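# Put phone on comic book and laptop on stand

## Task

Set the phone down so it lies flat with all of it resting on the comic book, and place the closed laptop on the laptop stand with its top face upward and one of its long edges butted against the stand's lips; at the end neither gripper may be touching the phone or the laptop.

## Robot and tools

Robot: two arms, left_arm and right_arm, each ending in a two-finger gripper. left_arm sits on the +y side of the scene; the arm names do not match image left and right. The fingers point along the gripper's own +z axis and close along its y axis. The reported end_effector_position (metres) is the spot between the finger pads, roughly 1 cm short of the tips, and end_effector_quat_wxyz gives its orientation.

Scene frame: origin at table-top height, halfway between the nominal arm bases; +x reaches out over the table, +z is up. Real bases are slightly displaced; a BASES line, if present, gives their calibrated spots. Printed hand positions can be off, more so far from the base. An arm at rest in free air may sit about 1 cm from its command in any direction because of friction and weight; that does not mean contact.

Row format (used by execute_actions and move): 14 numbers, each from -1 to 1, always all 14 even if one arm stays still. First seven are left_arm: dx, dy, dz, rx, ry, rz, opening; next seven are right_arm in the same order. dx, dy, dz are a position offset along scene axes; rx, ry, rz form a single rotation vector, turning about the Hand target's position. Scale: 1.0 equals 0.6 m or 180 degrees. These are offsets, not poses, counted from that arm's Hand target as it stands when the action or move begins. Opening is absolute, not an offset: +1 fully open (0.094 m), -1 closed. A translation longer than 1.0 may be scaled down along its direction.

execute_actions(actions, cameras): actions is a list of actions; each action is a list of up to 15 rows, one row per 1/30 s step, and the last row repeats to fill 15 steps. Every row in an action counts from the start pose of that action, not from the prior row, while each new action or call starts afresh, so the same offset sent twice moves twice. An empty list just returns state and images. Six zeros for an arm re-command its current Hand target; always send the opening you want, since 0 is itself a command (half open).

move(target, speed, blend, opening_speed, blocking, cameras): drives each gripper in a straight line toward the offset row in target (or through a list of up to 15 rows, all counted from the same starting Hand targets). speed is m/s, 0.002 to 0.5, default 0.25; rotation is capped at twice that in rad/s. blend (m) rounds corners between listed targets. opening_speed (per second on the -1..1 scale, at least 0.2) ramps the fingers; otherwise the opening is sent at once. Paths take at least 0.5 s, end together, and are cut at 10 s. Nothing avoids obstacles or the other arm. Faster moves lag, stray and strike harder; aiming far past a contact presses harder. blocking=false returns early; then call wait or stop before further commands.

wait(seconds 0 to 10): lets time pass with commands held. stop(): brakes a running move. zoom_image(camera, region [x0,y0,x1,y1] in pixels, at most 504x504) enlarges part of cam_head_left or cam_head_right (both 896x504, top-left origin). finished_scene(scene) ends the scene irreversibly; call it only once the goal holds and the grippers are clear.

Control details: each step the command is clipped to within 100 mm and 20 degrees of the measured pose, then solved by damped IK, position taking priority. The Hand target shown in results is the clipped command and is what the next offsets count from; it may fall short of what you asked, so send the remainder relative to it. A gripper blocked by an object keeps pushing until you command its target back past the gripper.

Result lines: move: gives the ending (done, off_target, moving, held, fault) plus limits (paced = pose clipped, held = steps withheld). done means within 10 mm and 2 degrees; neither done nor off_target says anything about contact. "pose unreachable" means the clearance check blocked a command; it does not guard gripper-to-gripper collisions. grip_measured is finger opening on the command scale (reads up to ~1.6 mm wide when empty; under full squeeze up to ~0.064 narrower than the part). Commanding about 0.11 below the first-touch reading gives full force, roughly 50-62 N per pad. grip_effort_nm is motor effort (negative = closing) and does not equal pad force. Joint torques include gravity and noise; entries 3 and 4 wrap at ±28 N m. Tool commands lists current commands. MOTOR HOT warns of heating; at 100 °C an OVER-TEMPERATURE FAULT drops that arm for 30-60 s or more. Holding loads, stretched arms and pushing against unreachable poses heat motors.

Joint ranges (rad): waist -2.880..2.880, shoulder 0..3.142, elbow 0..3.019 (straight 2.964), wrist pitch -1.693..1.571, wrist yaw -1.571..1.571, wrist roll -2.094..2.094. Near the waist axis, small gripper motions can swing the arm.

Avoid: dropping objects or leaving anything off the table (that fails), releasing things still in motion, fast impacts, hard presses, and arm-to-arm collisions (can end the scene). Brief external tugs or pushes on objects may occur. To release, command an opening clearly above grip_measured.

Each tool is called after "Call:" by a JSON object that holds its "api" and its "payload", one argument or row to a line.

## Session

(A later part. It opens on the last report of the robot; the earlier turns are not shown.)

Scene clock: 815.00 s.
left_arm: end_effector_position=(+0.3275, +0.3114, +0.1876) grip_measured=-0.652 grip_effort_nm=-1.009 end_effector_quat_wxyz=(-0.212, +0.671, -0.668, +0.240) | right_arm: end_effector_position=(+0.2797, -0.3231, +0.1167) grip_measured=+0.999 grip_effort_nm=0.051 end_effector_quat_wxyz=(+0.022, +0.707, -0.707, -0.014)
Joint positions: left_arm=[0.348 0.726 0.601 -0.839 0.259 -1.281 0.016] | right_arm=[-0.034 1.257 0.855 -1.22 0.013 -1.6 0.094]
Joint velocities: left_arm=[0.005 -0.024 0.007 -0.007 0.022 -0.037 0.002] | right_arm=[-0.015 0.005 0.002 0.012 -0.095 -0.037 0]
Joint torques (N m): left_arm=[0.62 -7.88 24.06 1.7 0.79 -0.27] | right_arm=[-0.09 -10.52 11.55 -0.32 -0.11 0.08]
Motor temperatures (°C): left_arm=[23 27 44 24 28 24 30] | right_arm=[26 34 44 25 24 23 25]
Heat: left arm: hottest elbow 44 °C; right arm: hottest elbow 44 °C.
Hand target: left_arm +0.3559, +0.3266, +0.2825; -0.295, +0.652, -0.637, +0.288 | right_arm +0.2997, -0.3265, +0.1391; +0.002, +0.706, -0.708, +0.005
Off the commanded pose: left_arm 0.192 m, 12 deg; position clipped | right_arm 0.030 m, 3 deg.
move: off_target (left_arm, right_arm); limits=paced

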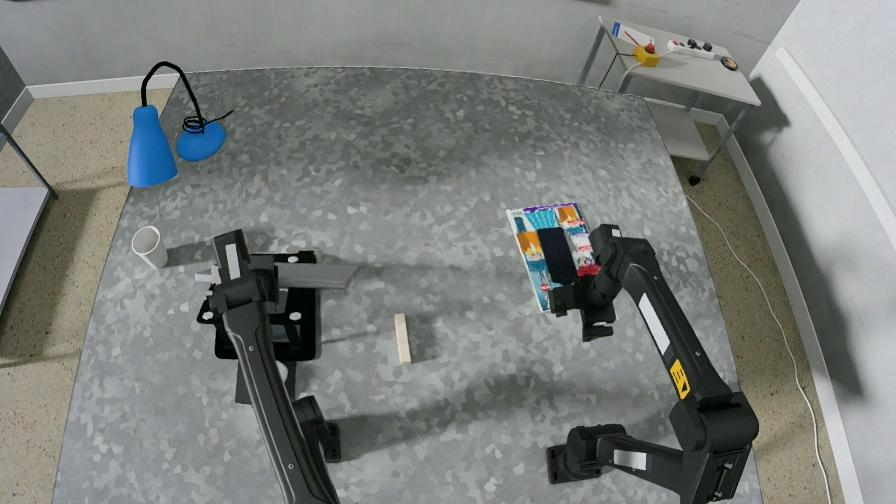

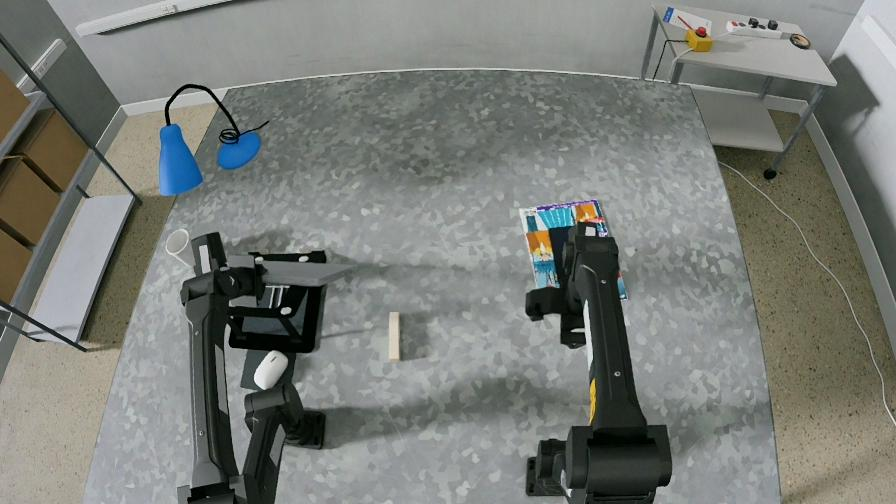

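Call:
{"api": "move", "payload": {
  "target": [-0.05,0.03,0.2,0,0,0,-1,0,0,0,0,0,0,1],
  "speed": 0.15
}}

Call:
{"api": "zoom_image", "payload": {
  "camera": "cam_head_right",
  "region": [170, 190, 390, 390]
}}

Call:
{"api": "zoom_image", "payload": {
  "camera": "cam_head_left",
  "region": [170, 190, 390, 390]
}}

Scene clock: 843.73 s.
left_arm: end_effector_position=(+0.2863, +0.3130, +0.2057) grip_measured=-0.652 grip_effort_nm=-1.009 end_effector_quat_wxyz=(-0.213, +0.667, -0.669, +0.251) | right_arm: end_effector_position=(+0.2797, -0.3231, +0.1167) grip_measured=+0.999 grip_effort_nm=0.046 end_effector_quat_wxyz=(+0.022, +0.707, -0.707, -0.014)
Joint positions: left_arm=[0.468 0.588 0.601 -0.997 0.347 -1.177 0.016] | right_arm=[-0.034 1.257 0.855 -1.22 0.013 -1.6 0.094]
Joint velocities: left_arm=[-0.015 0.005 0.012 -0.002 0.007 -0.022 0] | right_arm=[-0.005 0.015 -0.017 -0.002 -0.007 -0.051 0]
Joint torques (N m): left_arm=[0.03 -5.54 25.76 1.36 0.89 -0.42] | right_arm=[-0.15 -10.52 11.54 -0.34 -0.11 0.09]
Motor temperatures (°C): left_arm=[23 26 50 24 28 24 30] | right_arm=[26 34 44 25 24 23 25]
Heat: left arm: hottest elbow 50 °C; right arm: hottest elbow 44 °C.
Hand target: left_arm +0.3067, +0.3289, +0.3026; -0.294, +0.652, -0.637, +0.287 | right_arm +0.2997, -0.3265, +0.1391; +0.002, +0.706, -0.708, +0.005
Off the commanded pose: left_arm 0.203 m, 11 deg; position clipped | right_arm 0.030 m, 3 deg.
move: off_target (left_arm, right_arm); limits=paced

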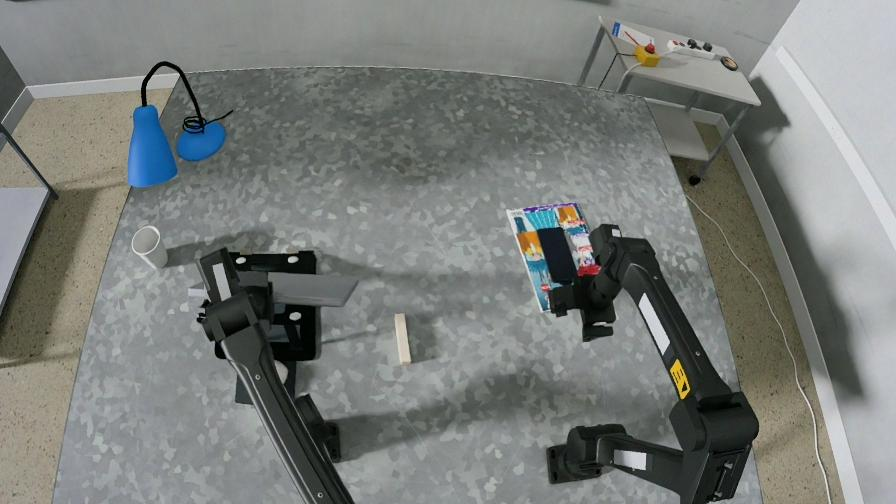

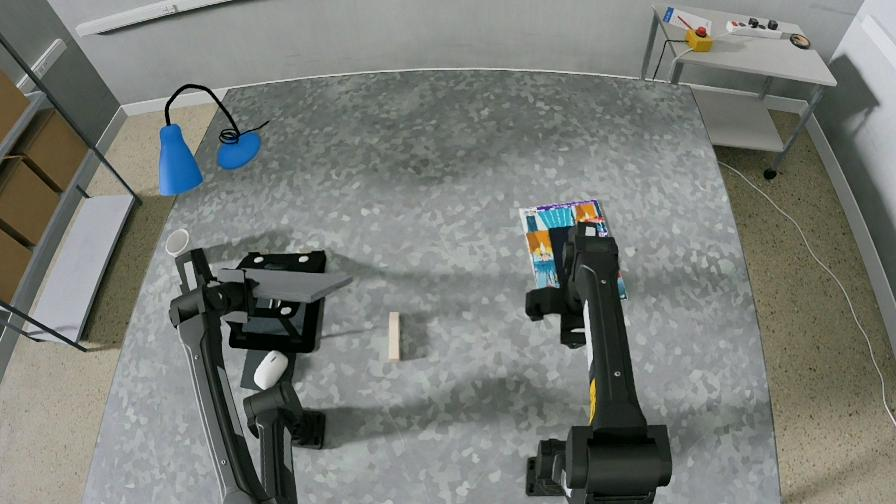

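Scaled by 2.291.

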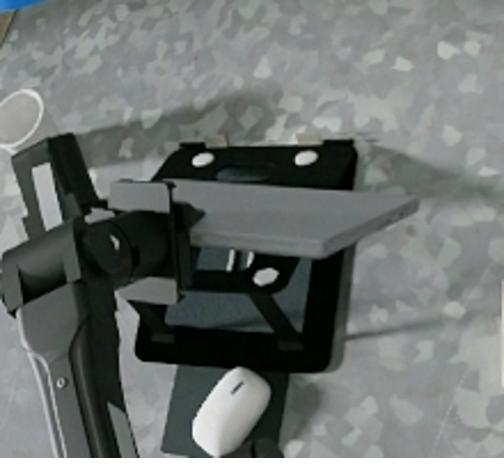

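Scaled by 2.291.

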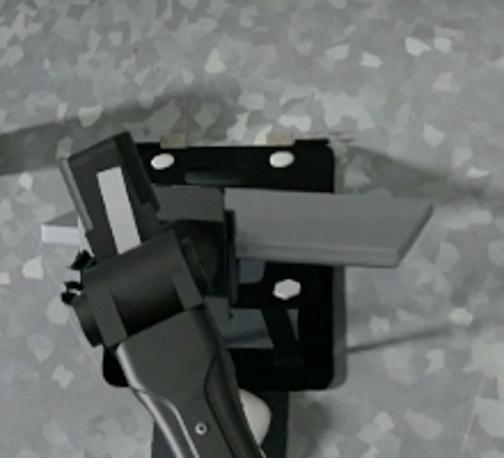

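Call:
{"api": "move", "payload": {
  "target": [0.06,0.03,0.3,0,0.13,0,-1,0,0,0,0,0,0,1],
  "speed": 0.3
}}

Call:
{"api": "zoom_image", "payload": {
  "camera": "cam_head_right",
  "region": [170, 190, 390, 390]
}}

Call:
{"api": "zoom_image", "payload": {
  "camera": "cam_head_left",
  "region": [170, 190, 390, 390]
}}

Scene clock: 866.90 s.
left_arm: end_effector_position=(+0.3350, +0.3505, +0.3918) grip_measured=-0.652 grip_effort_nm=-1.009 end_effector_quat_wxyz=(-0.088, +0.714, -0.686, +0.110) | right_arm: end_effector_position=(+0.2797, -0.3231, +0.1167) grip_measured=+0.999 grip_effort_nm=0.046 end_effector_quat_wxyz=(+0.022, +0.707, -0.707, -0.014)
Joint positions: left_arm=[0.389 1.077 1.431 -1.677 0.137 -1.209 0.016] | right_arm=[-0.034 1.257 0.855 -1.22 0.013 -1.6 0.094]
Joint velocities: left_arm=[0.005 -0.005 -0.002 -0.002 0.007 -0.066 0] | right_arm=[-0.005 0.005 -0.017 -0.002 0.022 0.007 0]
Joint torques (N m): left_arm=[-2.14 -11.87 26.03 0.62 0.36 -0.09] | right_arm=[-0.21 -10.52 11.55 -0.34 -0.12 0.09]
Motor temperatures (°C): left_arm=[23 26 55 24 28 24 30] | right_arm=[26 34 44 25 24 23 25]
Heat: left arm: hottest elbow 55 °C; right arm: hottest elbow 44 °C.
Hand target: left_arm +0.3444, +0.3465, +0.4828; -0.161, +0.696, -0.684, +0.147 | right_arm +0.2997, -0.3265, +0.1391; +0.002, +0.706, -0.708, +0.005
Off the commanded pose: left_arm 0.091 m, 10 deg | right_arm 0.030 m, 3 deg.
joint sent to its limit (left arm) — joint 4 (wrist pitch), lower limit. The joint targets are off in position, not in orientation.
move: off_target (left_arm, right_arm); limits=paced

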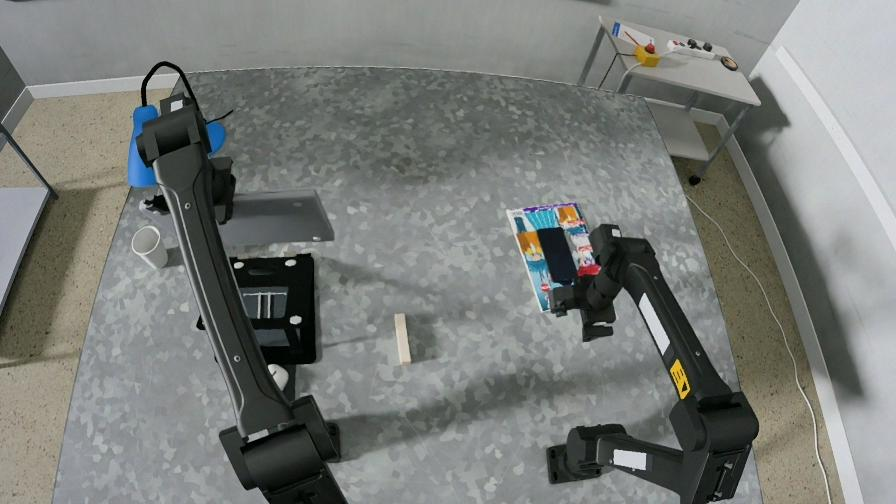

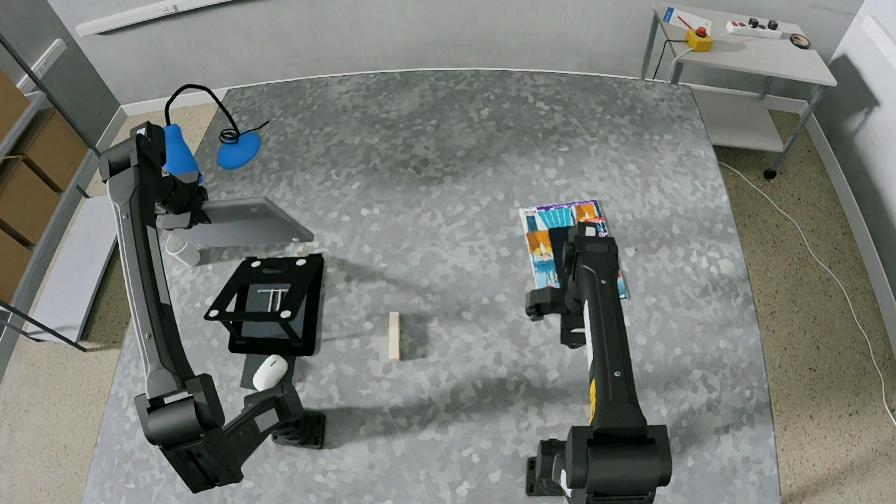

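Scaled by 2.291.

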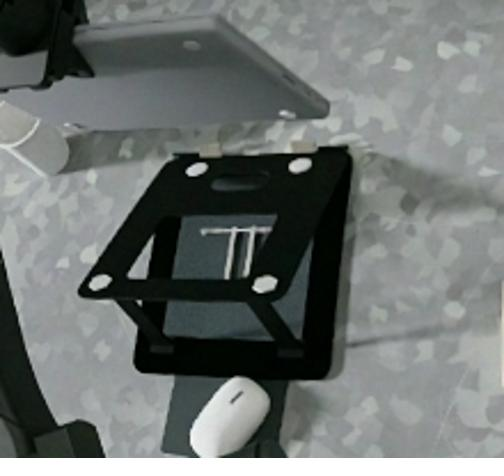

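Scaled by 2.291.

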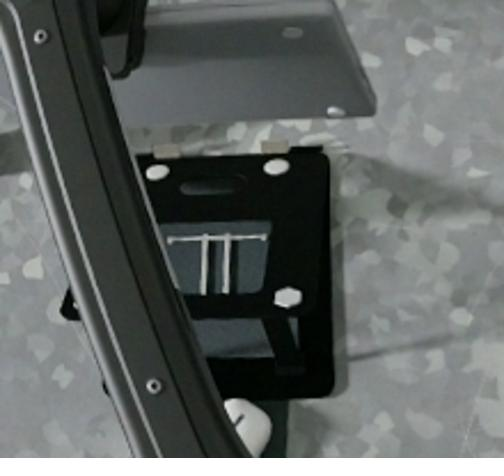

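Call:
{"api": "move", "payload": {
  "target": [0.0,-0.005,-0.17,0,0,0,-1,0,0,0,0,0,0,1],
  "speed": 0.12
}}

Call:
{"api": "zoom_image", "payload": {
  "camera": "cam_head_right",
  "region": [170, 190, 390, 390]
}}

Call:
{"api": "zoom_image", "payload": {
  "camera": "cam_head_left",
  "region": [170, 190, 390, 390]
}}

Scene clock: 897.10 s.
left_arm: end_effector_position=(+0.3387, +0.3484, +0.3314) grip_measured=-0.652 grip_effort_nm=-1.009 end_effector_quat_wxyz=(-0.090, +0.711, -0.688, +0.110) | right_arm: end_effector_position=(+0.2797, -0.3231, +0.1167) grip_measured=+0.999 grip_effort_nm=0.051 end_effector_quat_wxyz=(+0.022, +0.707, -0.707, -0.014)
Joint positions: left_arm=[0.376 1.037 1.239 -1.519 0.133 -1.215 0.016] | right_arm=[-0.034 1.257 0.855 -1.22 0.013 -1.6 0.094]
Joint velocities: left_arm=[0.005 -0.005 0.002 0.007 0.037 -0.081 0] | right_arm=[-0.005 0.005 -0.002 0.002 -0.022 -0.022 -0.001]
Joint torques (N m): left_arm=[-2.96 -12.63 15.47 1.94 0.39 -0.1] | right_arm=[-0.21 -10.46 11.56 -0.31 -0.12 0.08]
Motor temperatures (°C): left_arm=[23 27 58 24 28 24 30] | right_arm=[26 34 45 25 24 23 25]
Heat: left arm: hottest elbow 58 °C; right arm: hottest elbow 45 °C.
Hand target: left_arm +0.3437, +0.3428, +0.3805; -0.161, +0.696, -0.684, +0.147 | right_arm +0.2997, -0.3265, +0.1391; +0.002, +0.706, -0.708, +0.005
Off the commanded pose: left_arm 0.050 m, 9 deg | right_arm 0.030 m, 3 deg.
move: off_target (left_arm, right_arm)

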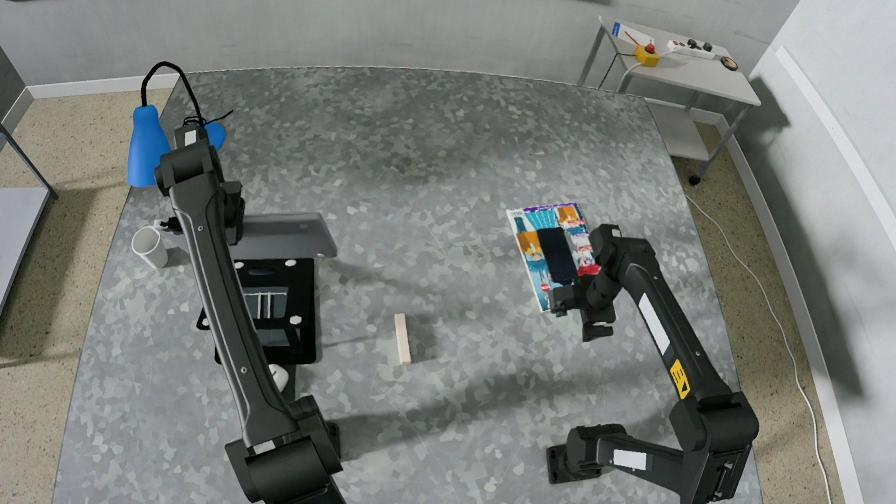

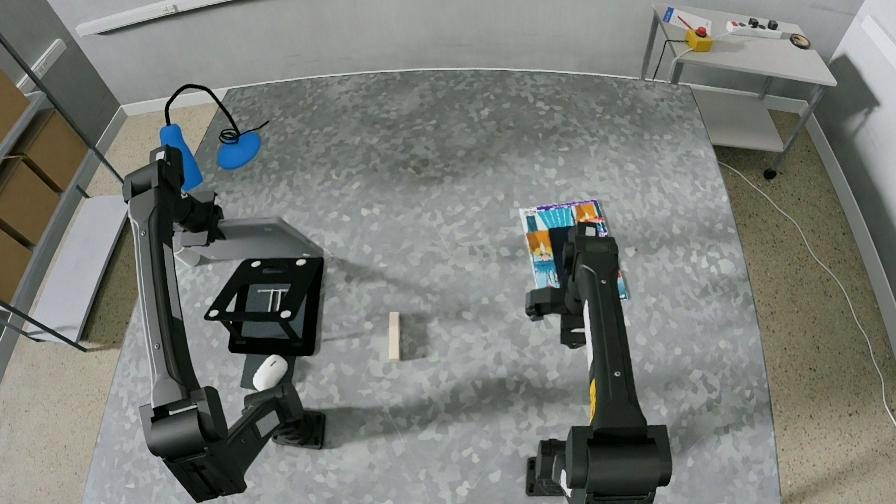

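Scaled by 2.291.

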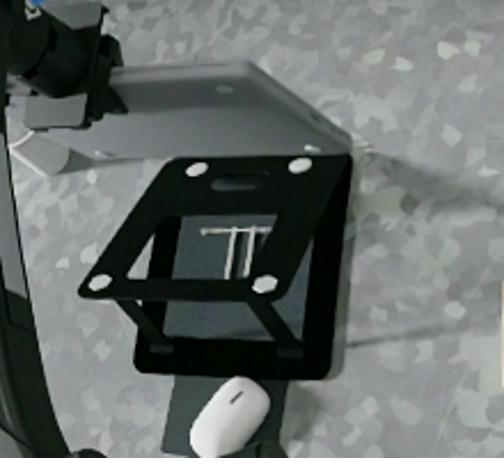

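Scaled by 2.291.

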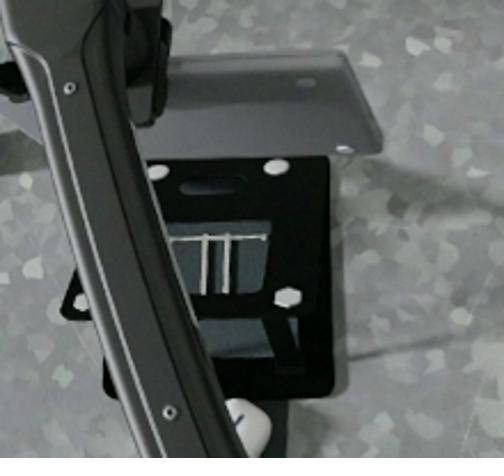

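Call:
{"api": "execute_actions", "payload": {
  "actions": []
}}

Scene clock: 906.07 s.
left_arm: end_effector_position=(+0.3388, +0.3483, +0.3314) grip_measured=-0.652 grip_effort_nm=-1.004 end_effector_quat_wxyz=(-0.090, +0.711, -0.688, +0.110) | right_arm: end_effector_position=(+0.2797, -0.3231, +0.1167) grip_measured=+0.999 grip_effort_nm=0.046 end_effector_quat_wxyz=(+0.022, +0.707, -0.707, -0.014)
Joint positions: left_arm=[0.376 1.037 1.239 -1.519 0.133 -1.216 0.016] | right_arm=[-0.034 1.257 0.855 -1.22 0.013 -1.6 0.094]
Joint velocities: left_arm=[-0.015 -0.005 0.007 -0.012 -0.007 -0.007 0] | right_arm=[0.005 0.005 0.002 -0.002 0.007 0.051 0]
Joint torques (N m): left_arm=[-2.37 -12.86 15.54 2.09 0.35 -0.06] | right_arm=[-0.21 -10.52 11.54 -0.35 -0.11 0.08]
Motor temperatures (°C): left_arm=[23 27 58 24 28 24 30] | right_arm=[26 34 45 25 24 23 25]
Heat: left arm: hottest elbow 58 °C; right arm: hottest elbow 45 °C.
Hand target: left_arm +0.3438, +0.3427, +0.3805; -0.161, +0.696, -0.684, +0.147 | right_arm +0.2997, -0.3265, +0.1391; +0.002, +0.706, -0.708, +0.005
Tool commands: left_gripper/opening=-1.0 right_gripper/opening=+1.0
Off the commanded pose: left_arm 0.050 m, 9 deg | right_arm 0.030 m, 3 deg.

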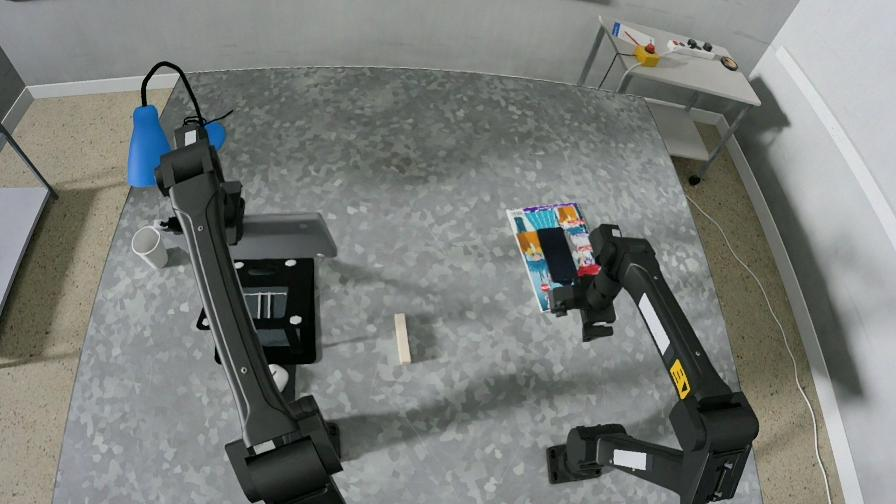

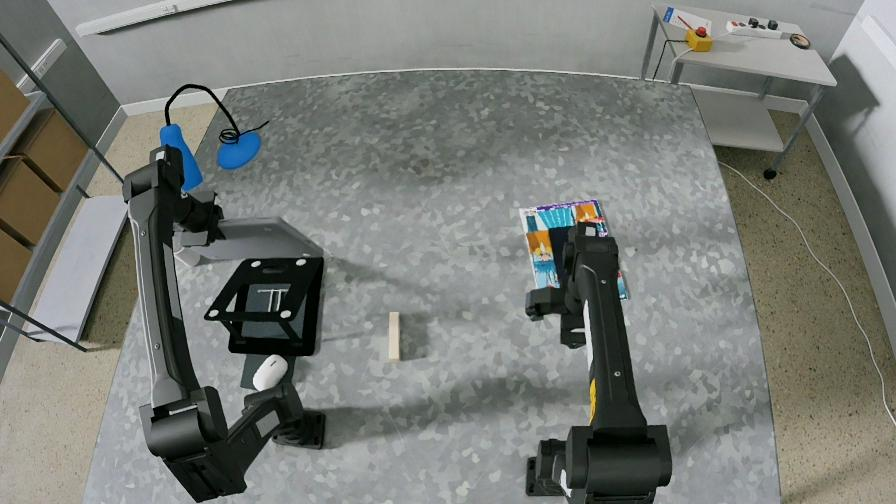

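Call:
{"api": "move", "payload": {
  "target": [0,0,-0.1,0,0,0,-1,0,0,0,0,0,0,1],
  "speed": 0.1
}}

Call:
{"api": "zoom_image", "payload": {
  "camera": "cam_head_right",
  "region": [120, 190, 370, 370]
}}

Call:
{"api": "zoom_image", "payload": {
  "camera": "cam_head_left",
  "region": [120, 190, 370, 370]
}}

Scene clock: 911.83 s.
left_arm: end_effector_position=(+0.3314, +0.3450, +0.2716) grip_measured=-0.652 grip_effort_nm=-1.004 end_effector_quat_wxyz=(-0.090, +0.711, -0.689, +0.110) | right_arm: end_effector_position=(+0.2797, -0.3231, +0.1167) grip_measured=+0.999 grip_effort_nm=0.051 end_effector_quat_wxyz=(+0.022, +0.707, -0.707, -0.014)
Joint positions: left_arm=[0.375 0.995 1.055 -1.378 0.133 -1.216 0.016] | right_arm=[-0.034 1.257 0.855 -1.22 0.013 -1.6 0.094]
Joint velocities: left_arm=[-0.005 0.005 0.002 0.017 -0.037 -0.022 0.001] | right_arm=[-0.015 -0.005 -0.007 0.007 -0.022 0.007 0]
Joint torques (N m): left_arm=[-2.32 -12.86 15.69 2.25 0.35 -0.05] | right_arm=[-0.15 -10.46 11.55 -0.32 -0.11 0.09]
Motor temperatures (°C): left_arm=[23 26 57 24 28 24 30] | right_arm=[26 34 45 25 24 23 25]
Heat: left arm: hottest elbow 57 °C; right arm: hottest elbow 45 °C.
Hand target: left_arm +0.3432, +0.3423, +0.3204; -0.161, +0.696, -0.684, +0.147 | right_arm +0.2997, -0.3265, +0.1391; +0.002, +0.706, -0.708, +0.005
Off the commanded pose: left_arm 0.051 m, 9 deg | right_arm 0.030 m, 3 deg.
move: off_target (left_arm, right_arm)

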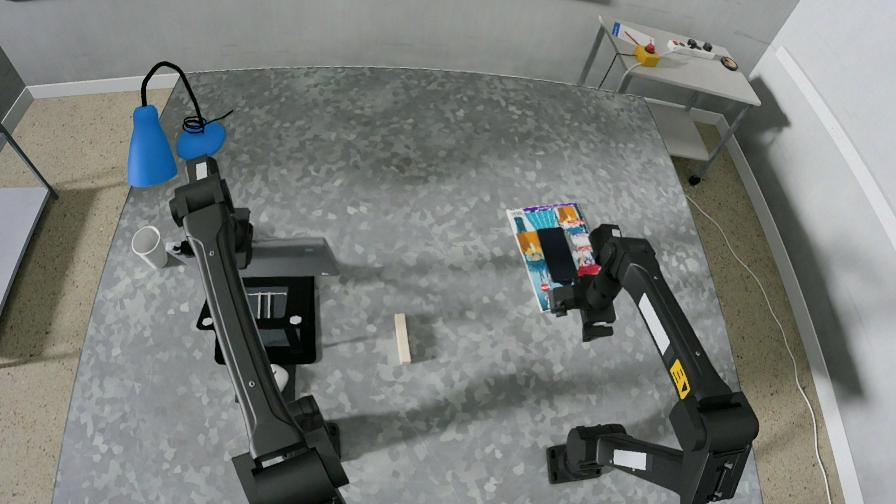

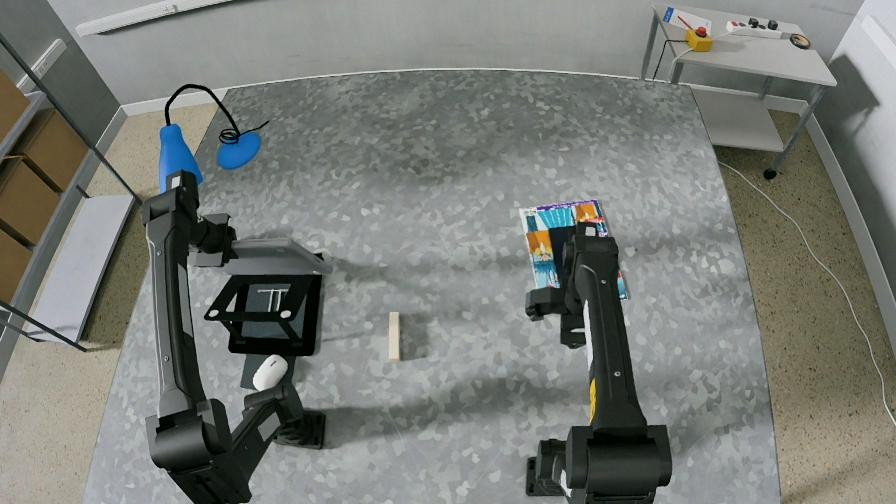

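Scaled by 2.016.

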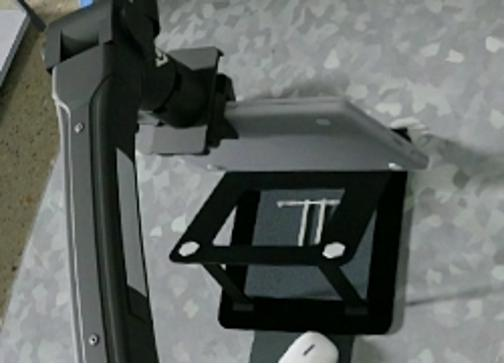

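Scaled by 2.016.

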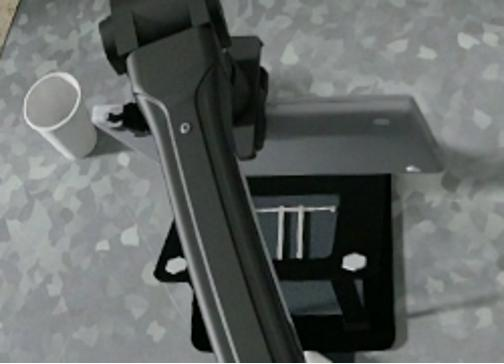

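Call:
{"api": "move", "payload": {
  "target": [0,0,-0.035,0,0,0,-1,0,0,0,0,0,0,1],
  "speed": 0.05
}}

Call:
{"api": "zoom_image", "payload": {
  "camera": "cam_head_right",
  "region": [120, 190, 370, 370]
}}

Call:
{"api": "zoom_image", "payload": {
  "camera": "cam_head_left",
  "region": [120, 190, 370, 370]
}}

Scene clock: 916.47 s.
left_arm: end_effector_position=(+0.3295, +0.3441, +0.2506) grip_measured=-0.652 grip_effort_nm=-1.009 end_effector_quat_wxyz=(-0.089, +0.711, -0.689, +0.110) | right_arm: end_effector_position=(+0.2797, -0.3231, +0.1167) grip_measured=+0.999 grip_effort_nm=0.042 end_effector_quat_wxyz=(+0.022, +0.707, -0.707, -0.014)
Joint positions: left_arm=[0.375 0.988 0.996 -1.327 0.132 -1.217 0.016] | right_arm=[-0.034 1.257 0.855 -1.22 0.013 -1.6 0.094]
Joint velocities: left_arm=[-0.005 0.005 0.002 -0.017 -0.037 -0.007 0] | right_arm=[0.005 -0.005 0.012 -0.012 0.037 -0.007 0]
Joint torques (N m): left_arm=[-3.08 -12.45 15.64 2.14 0.39 -0.08] | right_arm=[-0.15 -10.4 11.56 -0.35 -0.11 0.09]
Motor temperatures (°C): left_arm=[23 27 56 24 28 24 30] | right_arm=[26 34 45 25 24 23 25]
Heat: left arm: hottest elbow 56 °C; right arm: hottest elbow 45 °C.
Hand target: left_arm +0.3431, +0.3423, +0.2994; -0.161, +0.696, -0.684, +0.147 | right_arm +0.2997, -0.3265, +0.1391; +0.002, +0.706, -0.708, +0.005
Off the commanded pose: left_arm 0.051 m, 10 deg | right_arm 0.030 m, 3 deg.
move: off_target (left_arm, right_arm)

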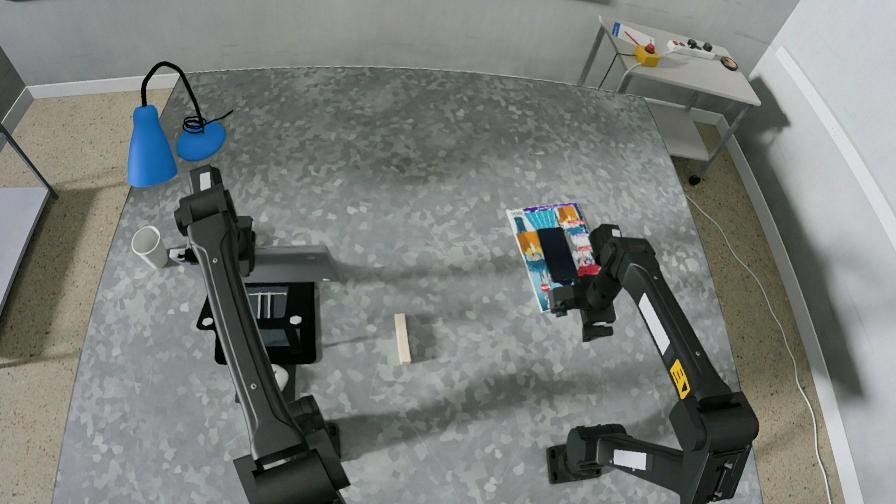

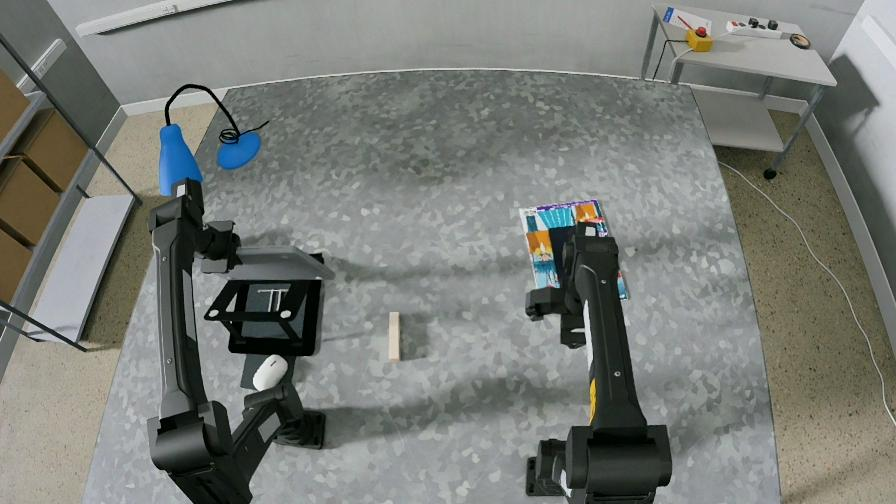

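Scaled by 2.016.

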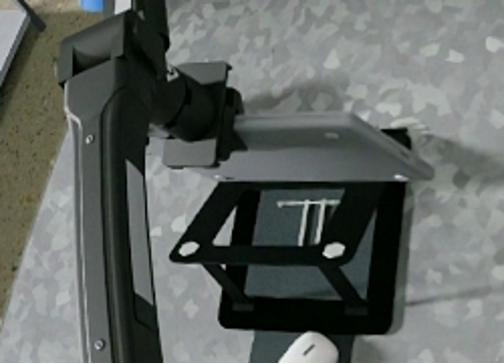

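Scaled by 2.016.

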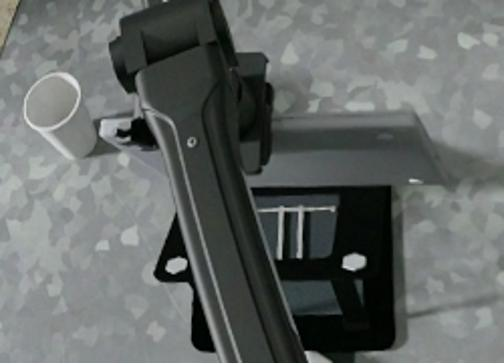

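Call:
{"api": "move", "payload": {
  "target": [0.035,0,-0.04,0,0,0,-1,0,0,0,0,0,0,1],
  "speed": 0.05
}}

Call:
{"api": "zoom_image", "payload": {
  "camera": "cam_head_right",
  "region": [120, 190, 370, 370]
}}

Call:
{"api": "zoom_image", "payload": {
  "camera": "cam_head_left",
  "region": [120, 190, 370, 370]
}}

Scene clock: 921.70 s.
left_arm: end_effector_position=(+0.3432, +0.3411, +0.2333) grip_measured=-0.652 grip_effort_nm=-1.009 end_effector_quat_wxyz=(-0.100, +0.709, -0.689, +0.113) | right_arm: end_effector_position=(+0.2797, -0.3231, +0.1167) grip_measured=+0.999 grip_effort_nm=0.051 end_effector_quat_wxyz=(+0.022, +0.707, -0.707, -0.014)
Joint positions: left_arm=[0.343 1.006 0.958 -1.245 0.12 -1.245 0.016] | right_arm=[-0.034 1.257 0.855 -1.22 0.013 -1.6 0.094]
Joint velocities: left_arm=[0.005 -0.015 -0.002 0.002 0.022 -0.066 0] | right_arm=[-0.005 -0.015 -0.012 0.002 0.066 -0.007 0]
Joint torques (N m): left_arm=[-2.2 -10.87 15.72 2.15 0.29 -0.08] | right_arm=[-0.09 -10.52 11.56 -0.32 -0.11 0.09]
Motor temperatures (°C): left_arm=[23 27 56 24 28 24 30] | right_arm=[26 34 45 25 24 23 25]
Heat: left arm: hottest elbow 56 °C; right arm: hottest elbow 45 °C.
Hand target: left_arm +0.3638, +0.3417, +0.2753; -0.161, +0.696, -0.684, +0.147 | right_arm +0.2997, -0.3265, +0.1391; +0.002, +0.706, -0.708, +0.005
Off the commanded pose: left_arm 0.047 m, 8 deg | right_arm 0.030 m, 3 deg.
move: off_target (left_arm, right_arm)

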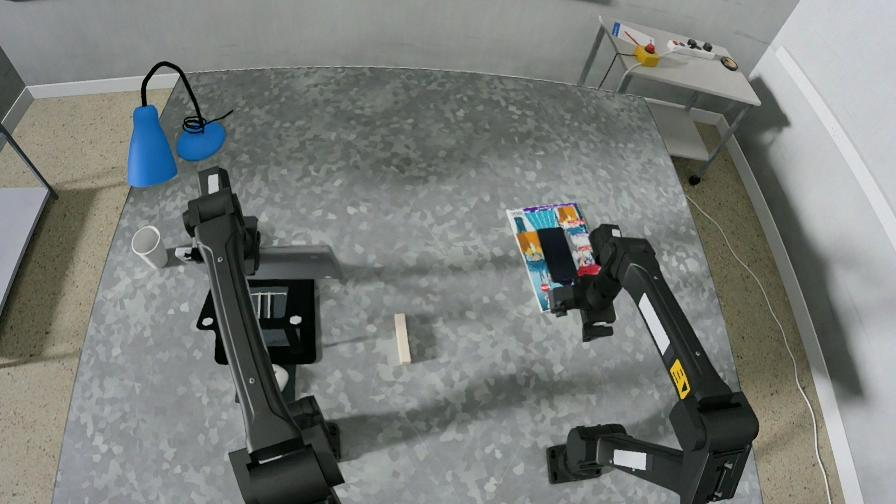

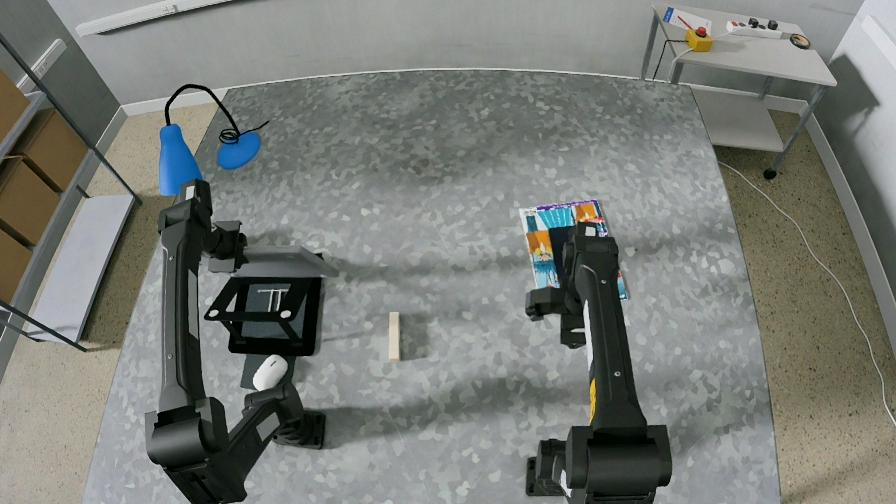

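Scaled by 2.016.

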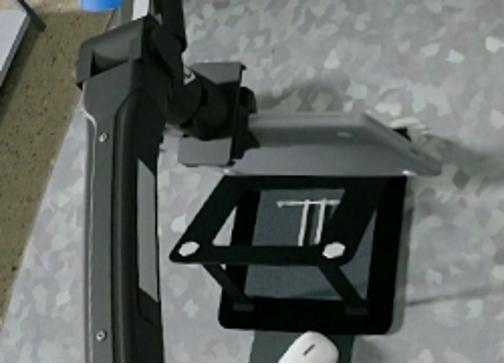

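Scaled by 2.016.

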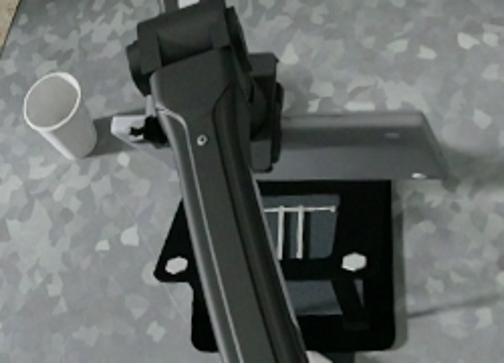

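Call:
{"api": "move", "payload": {
  "target": [0,0.01,-0.035,0,0,0,-1,0,0,0,0,0,0,1],
  "speed": 0.05
}}

Call:
{"api": "zoom_image", "payload": {
  "camera": "cam_head_right",
  "region": [120, 190, 370, 370]
}}

Call:
{"api": "zoom_image", "payload": {
  "camera": "cam_head_left",
  "region": [120, 190, 370, 370]
}}

Scene clock: 925.43 s.
left_arm: end_effector_position=(+0.3471, +0.3426, +0.2190) grip_measured=-0.652 grip_effort_nm=-1.009 end_effector_quat_wxyz=(-0.111, +0.704, -0.691, +0.117) | right_arm: end_effector_position=(+0.2797, -0.3231, +0.1167) grip_measured=+0.999 grip_effort_nm=0.046 end_effector_quat_wxyz=(+0.022, +0.707, -0.707, -0.014)
Joint positions: left_arm=[0.343 1.006 0.917 -1.181 0.12 -1.236 0.016] | right_arm=[-0.034 1.257 0.855 -1.22 0.013 -1.6 0.094]
Joint velocities: left_arm=[-0.015 -0.005 0.002 -0.007 0.022 0.007 0.002] | right_arm=[-0.005 -0.005 -0.007 -0.002 -0.066 0.051 0]
Joint torques (N m): left_arm=[-0.97 -9.17 15.17 2.29 0.54 0.03] | right_arm=[-0.21 -10.58 11.55 -0.34 -0.11 0.08]
Motor temperatures (°C): left_arm=[23 27 55 24 28 24 30] | right_arm=[26 34 45 25 24 23 25]
Heat: left arm: hottest elbow 55 °C; right arm: hottest elbow 45 °C.
Hand target: left_arm +0.3636, +0.3475, +0.2542; -0.161, +0.696, -0.684, +0.147 | right_arm +0.2997, -0.3265, +0.1391; +0.002, +0.706, -0.708, +0.005
Off the commanded pose: left_arm 0.039 m, 7 deg | right_arm 0.030 m, 3 deg.
move: off_target (left_arm, right_arm)

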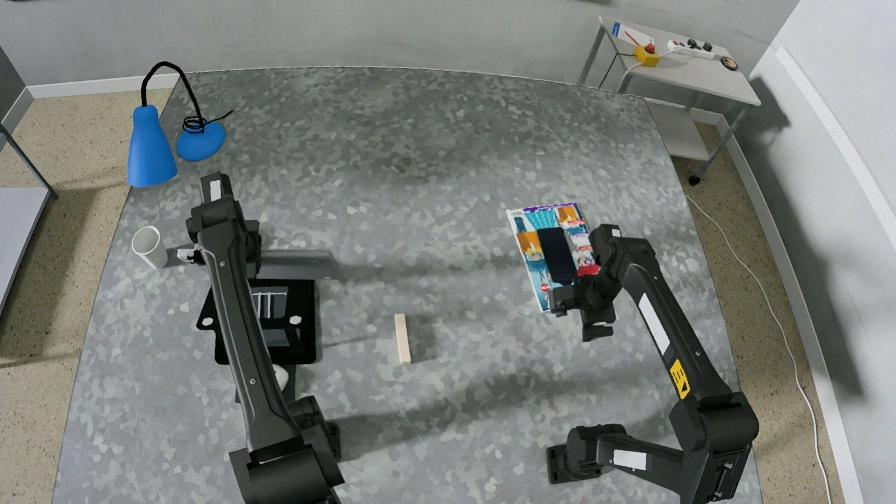

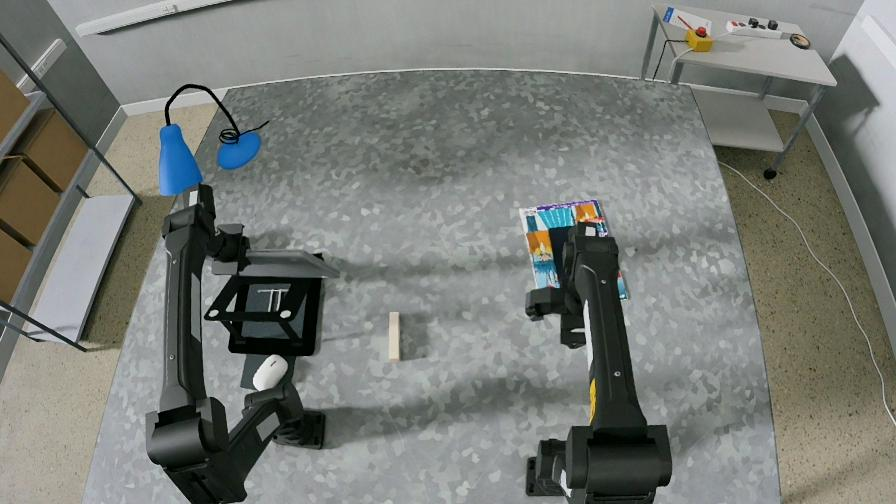

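Scaled by 2.016.

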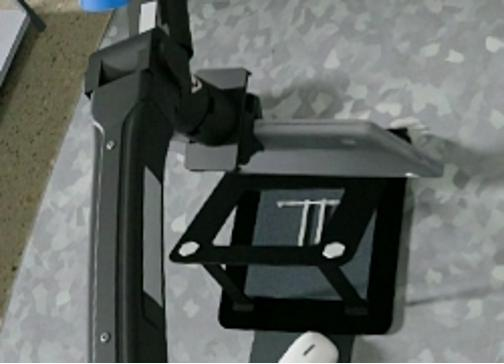

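Scaled by 2.016.

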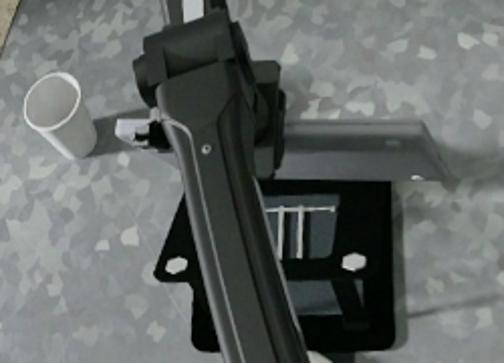

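Call:
{"api": "move", "payload": {
  "target": [0.04,0,-0.045,0,0,0,-1,0,0,0,0,0,0,1],
  "speed": 0.05
}}

Call:
{"api": "zoom_image", "payload": {
  "camera": "cam_head_right",
  "region": [120, 190, 370, 370]
}}

Call:
{"api": "zoom_image", "payload": {
  "camera": "cam_head_left",
  "region": [120, 190, 370, 370]
}}

Scene clock: 944.53 s.
left_arm: end_effector_position=(+0.3725, +0.3476, +0.1987) grip_measured=-0.652 grip_effort_nm=-1.009 end_effector_quat_wxyz=(-0.123, +0.703, -0.690, +0.124) | right_arm: end_effector_position=(+0.2797, -0.3231, +0.1167) grip_measured=+0.999 grip_effort_nm=0.046 end_effector_quat_wxyz=(+0.022, +0.707, -0.707, -0.014)
Joint positions: left_arm=[0.33 1.07 0.898 -1.069 0.12 -1.25 0.016] | right_arm=[-0.034 1.257 0.855 -1.22 0.013 -1.6 0.094]
Joint velocities: left_arm=[0.015 0.005 -0.017 -0.012 0.051 -0.022 0] | right_arm=[-0.015 -0.005 0.002 0.002 -0.051 -0.007 0]
Joint torques (N m): left_arm=[-1.44 -10.93 13.82 1.8 0.14 -0.16] | right_arm=[-0.15 -10.52 11.54 -0.34 -0.11 0.09]
Motor temperatures (°C): left_arm=[22 27 52 24 28 24 30] | right_arm=[26 34 45 25 24 23 25]
Heat: left arm: hottest elbow 52 °C; right arm: hottest elbow 45 °C.
Hand target: left_arm +0.3875, +0.3470, +0.2273; -0.162, +0.696, -0.684, +0.148 | right_arm +0.2997, -0.3265, +0.1391; +0.002, +0.706, -0.708, +0.005
Off the commanded pose: left_arm 0.032 m, 5 deg | right_arm 0.030 m, 3 deg.
move: off_target (left_arm, right_arm)

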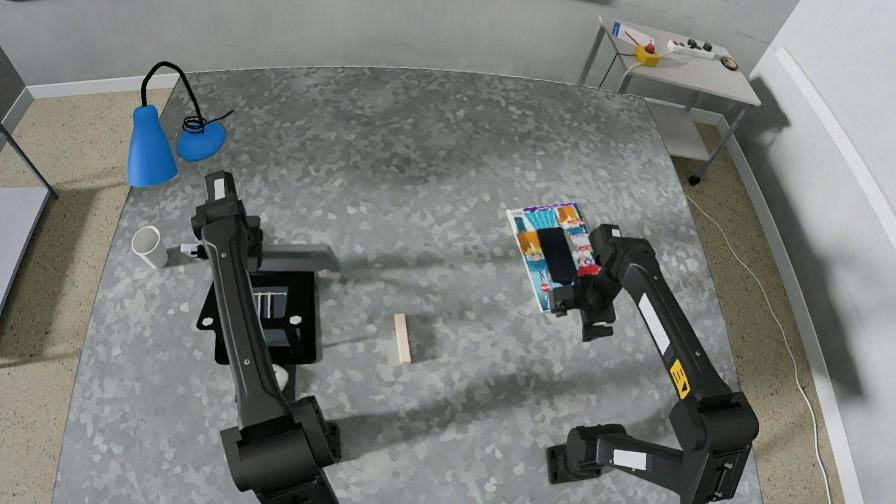

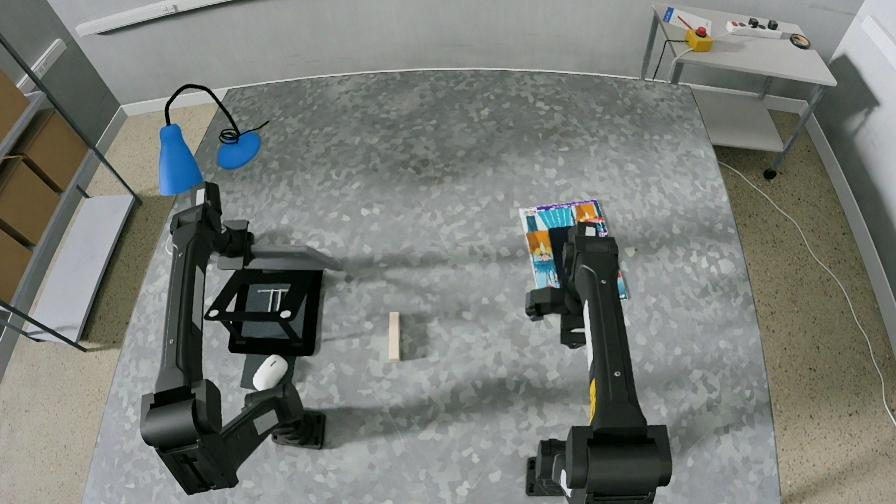

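Scaled by 2.016.

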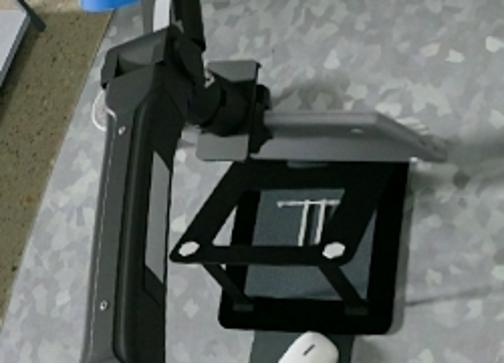

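Scaled by 2.016.

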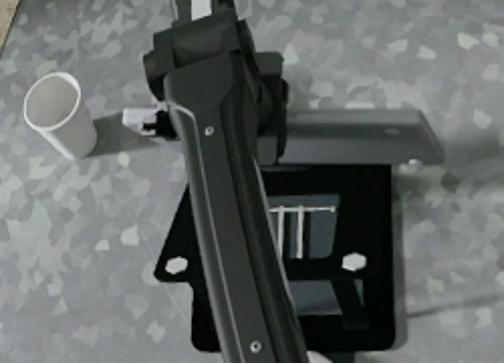

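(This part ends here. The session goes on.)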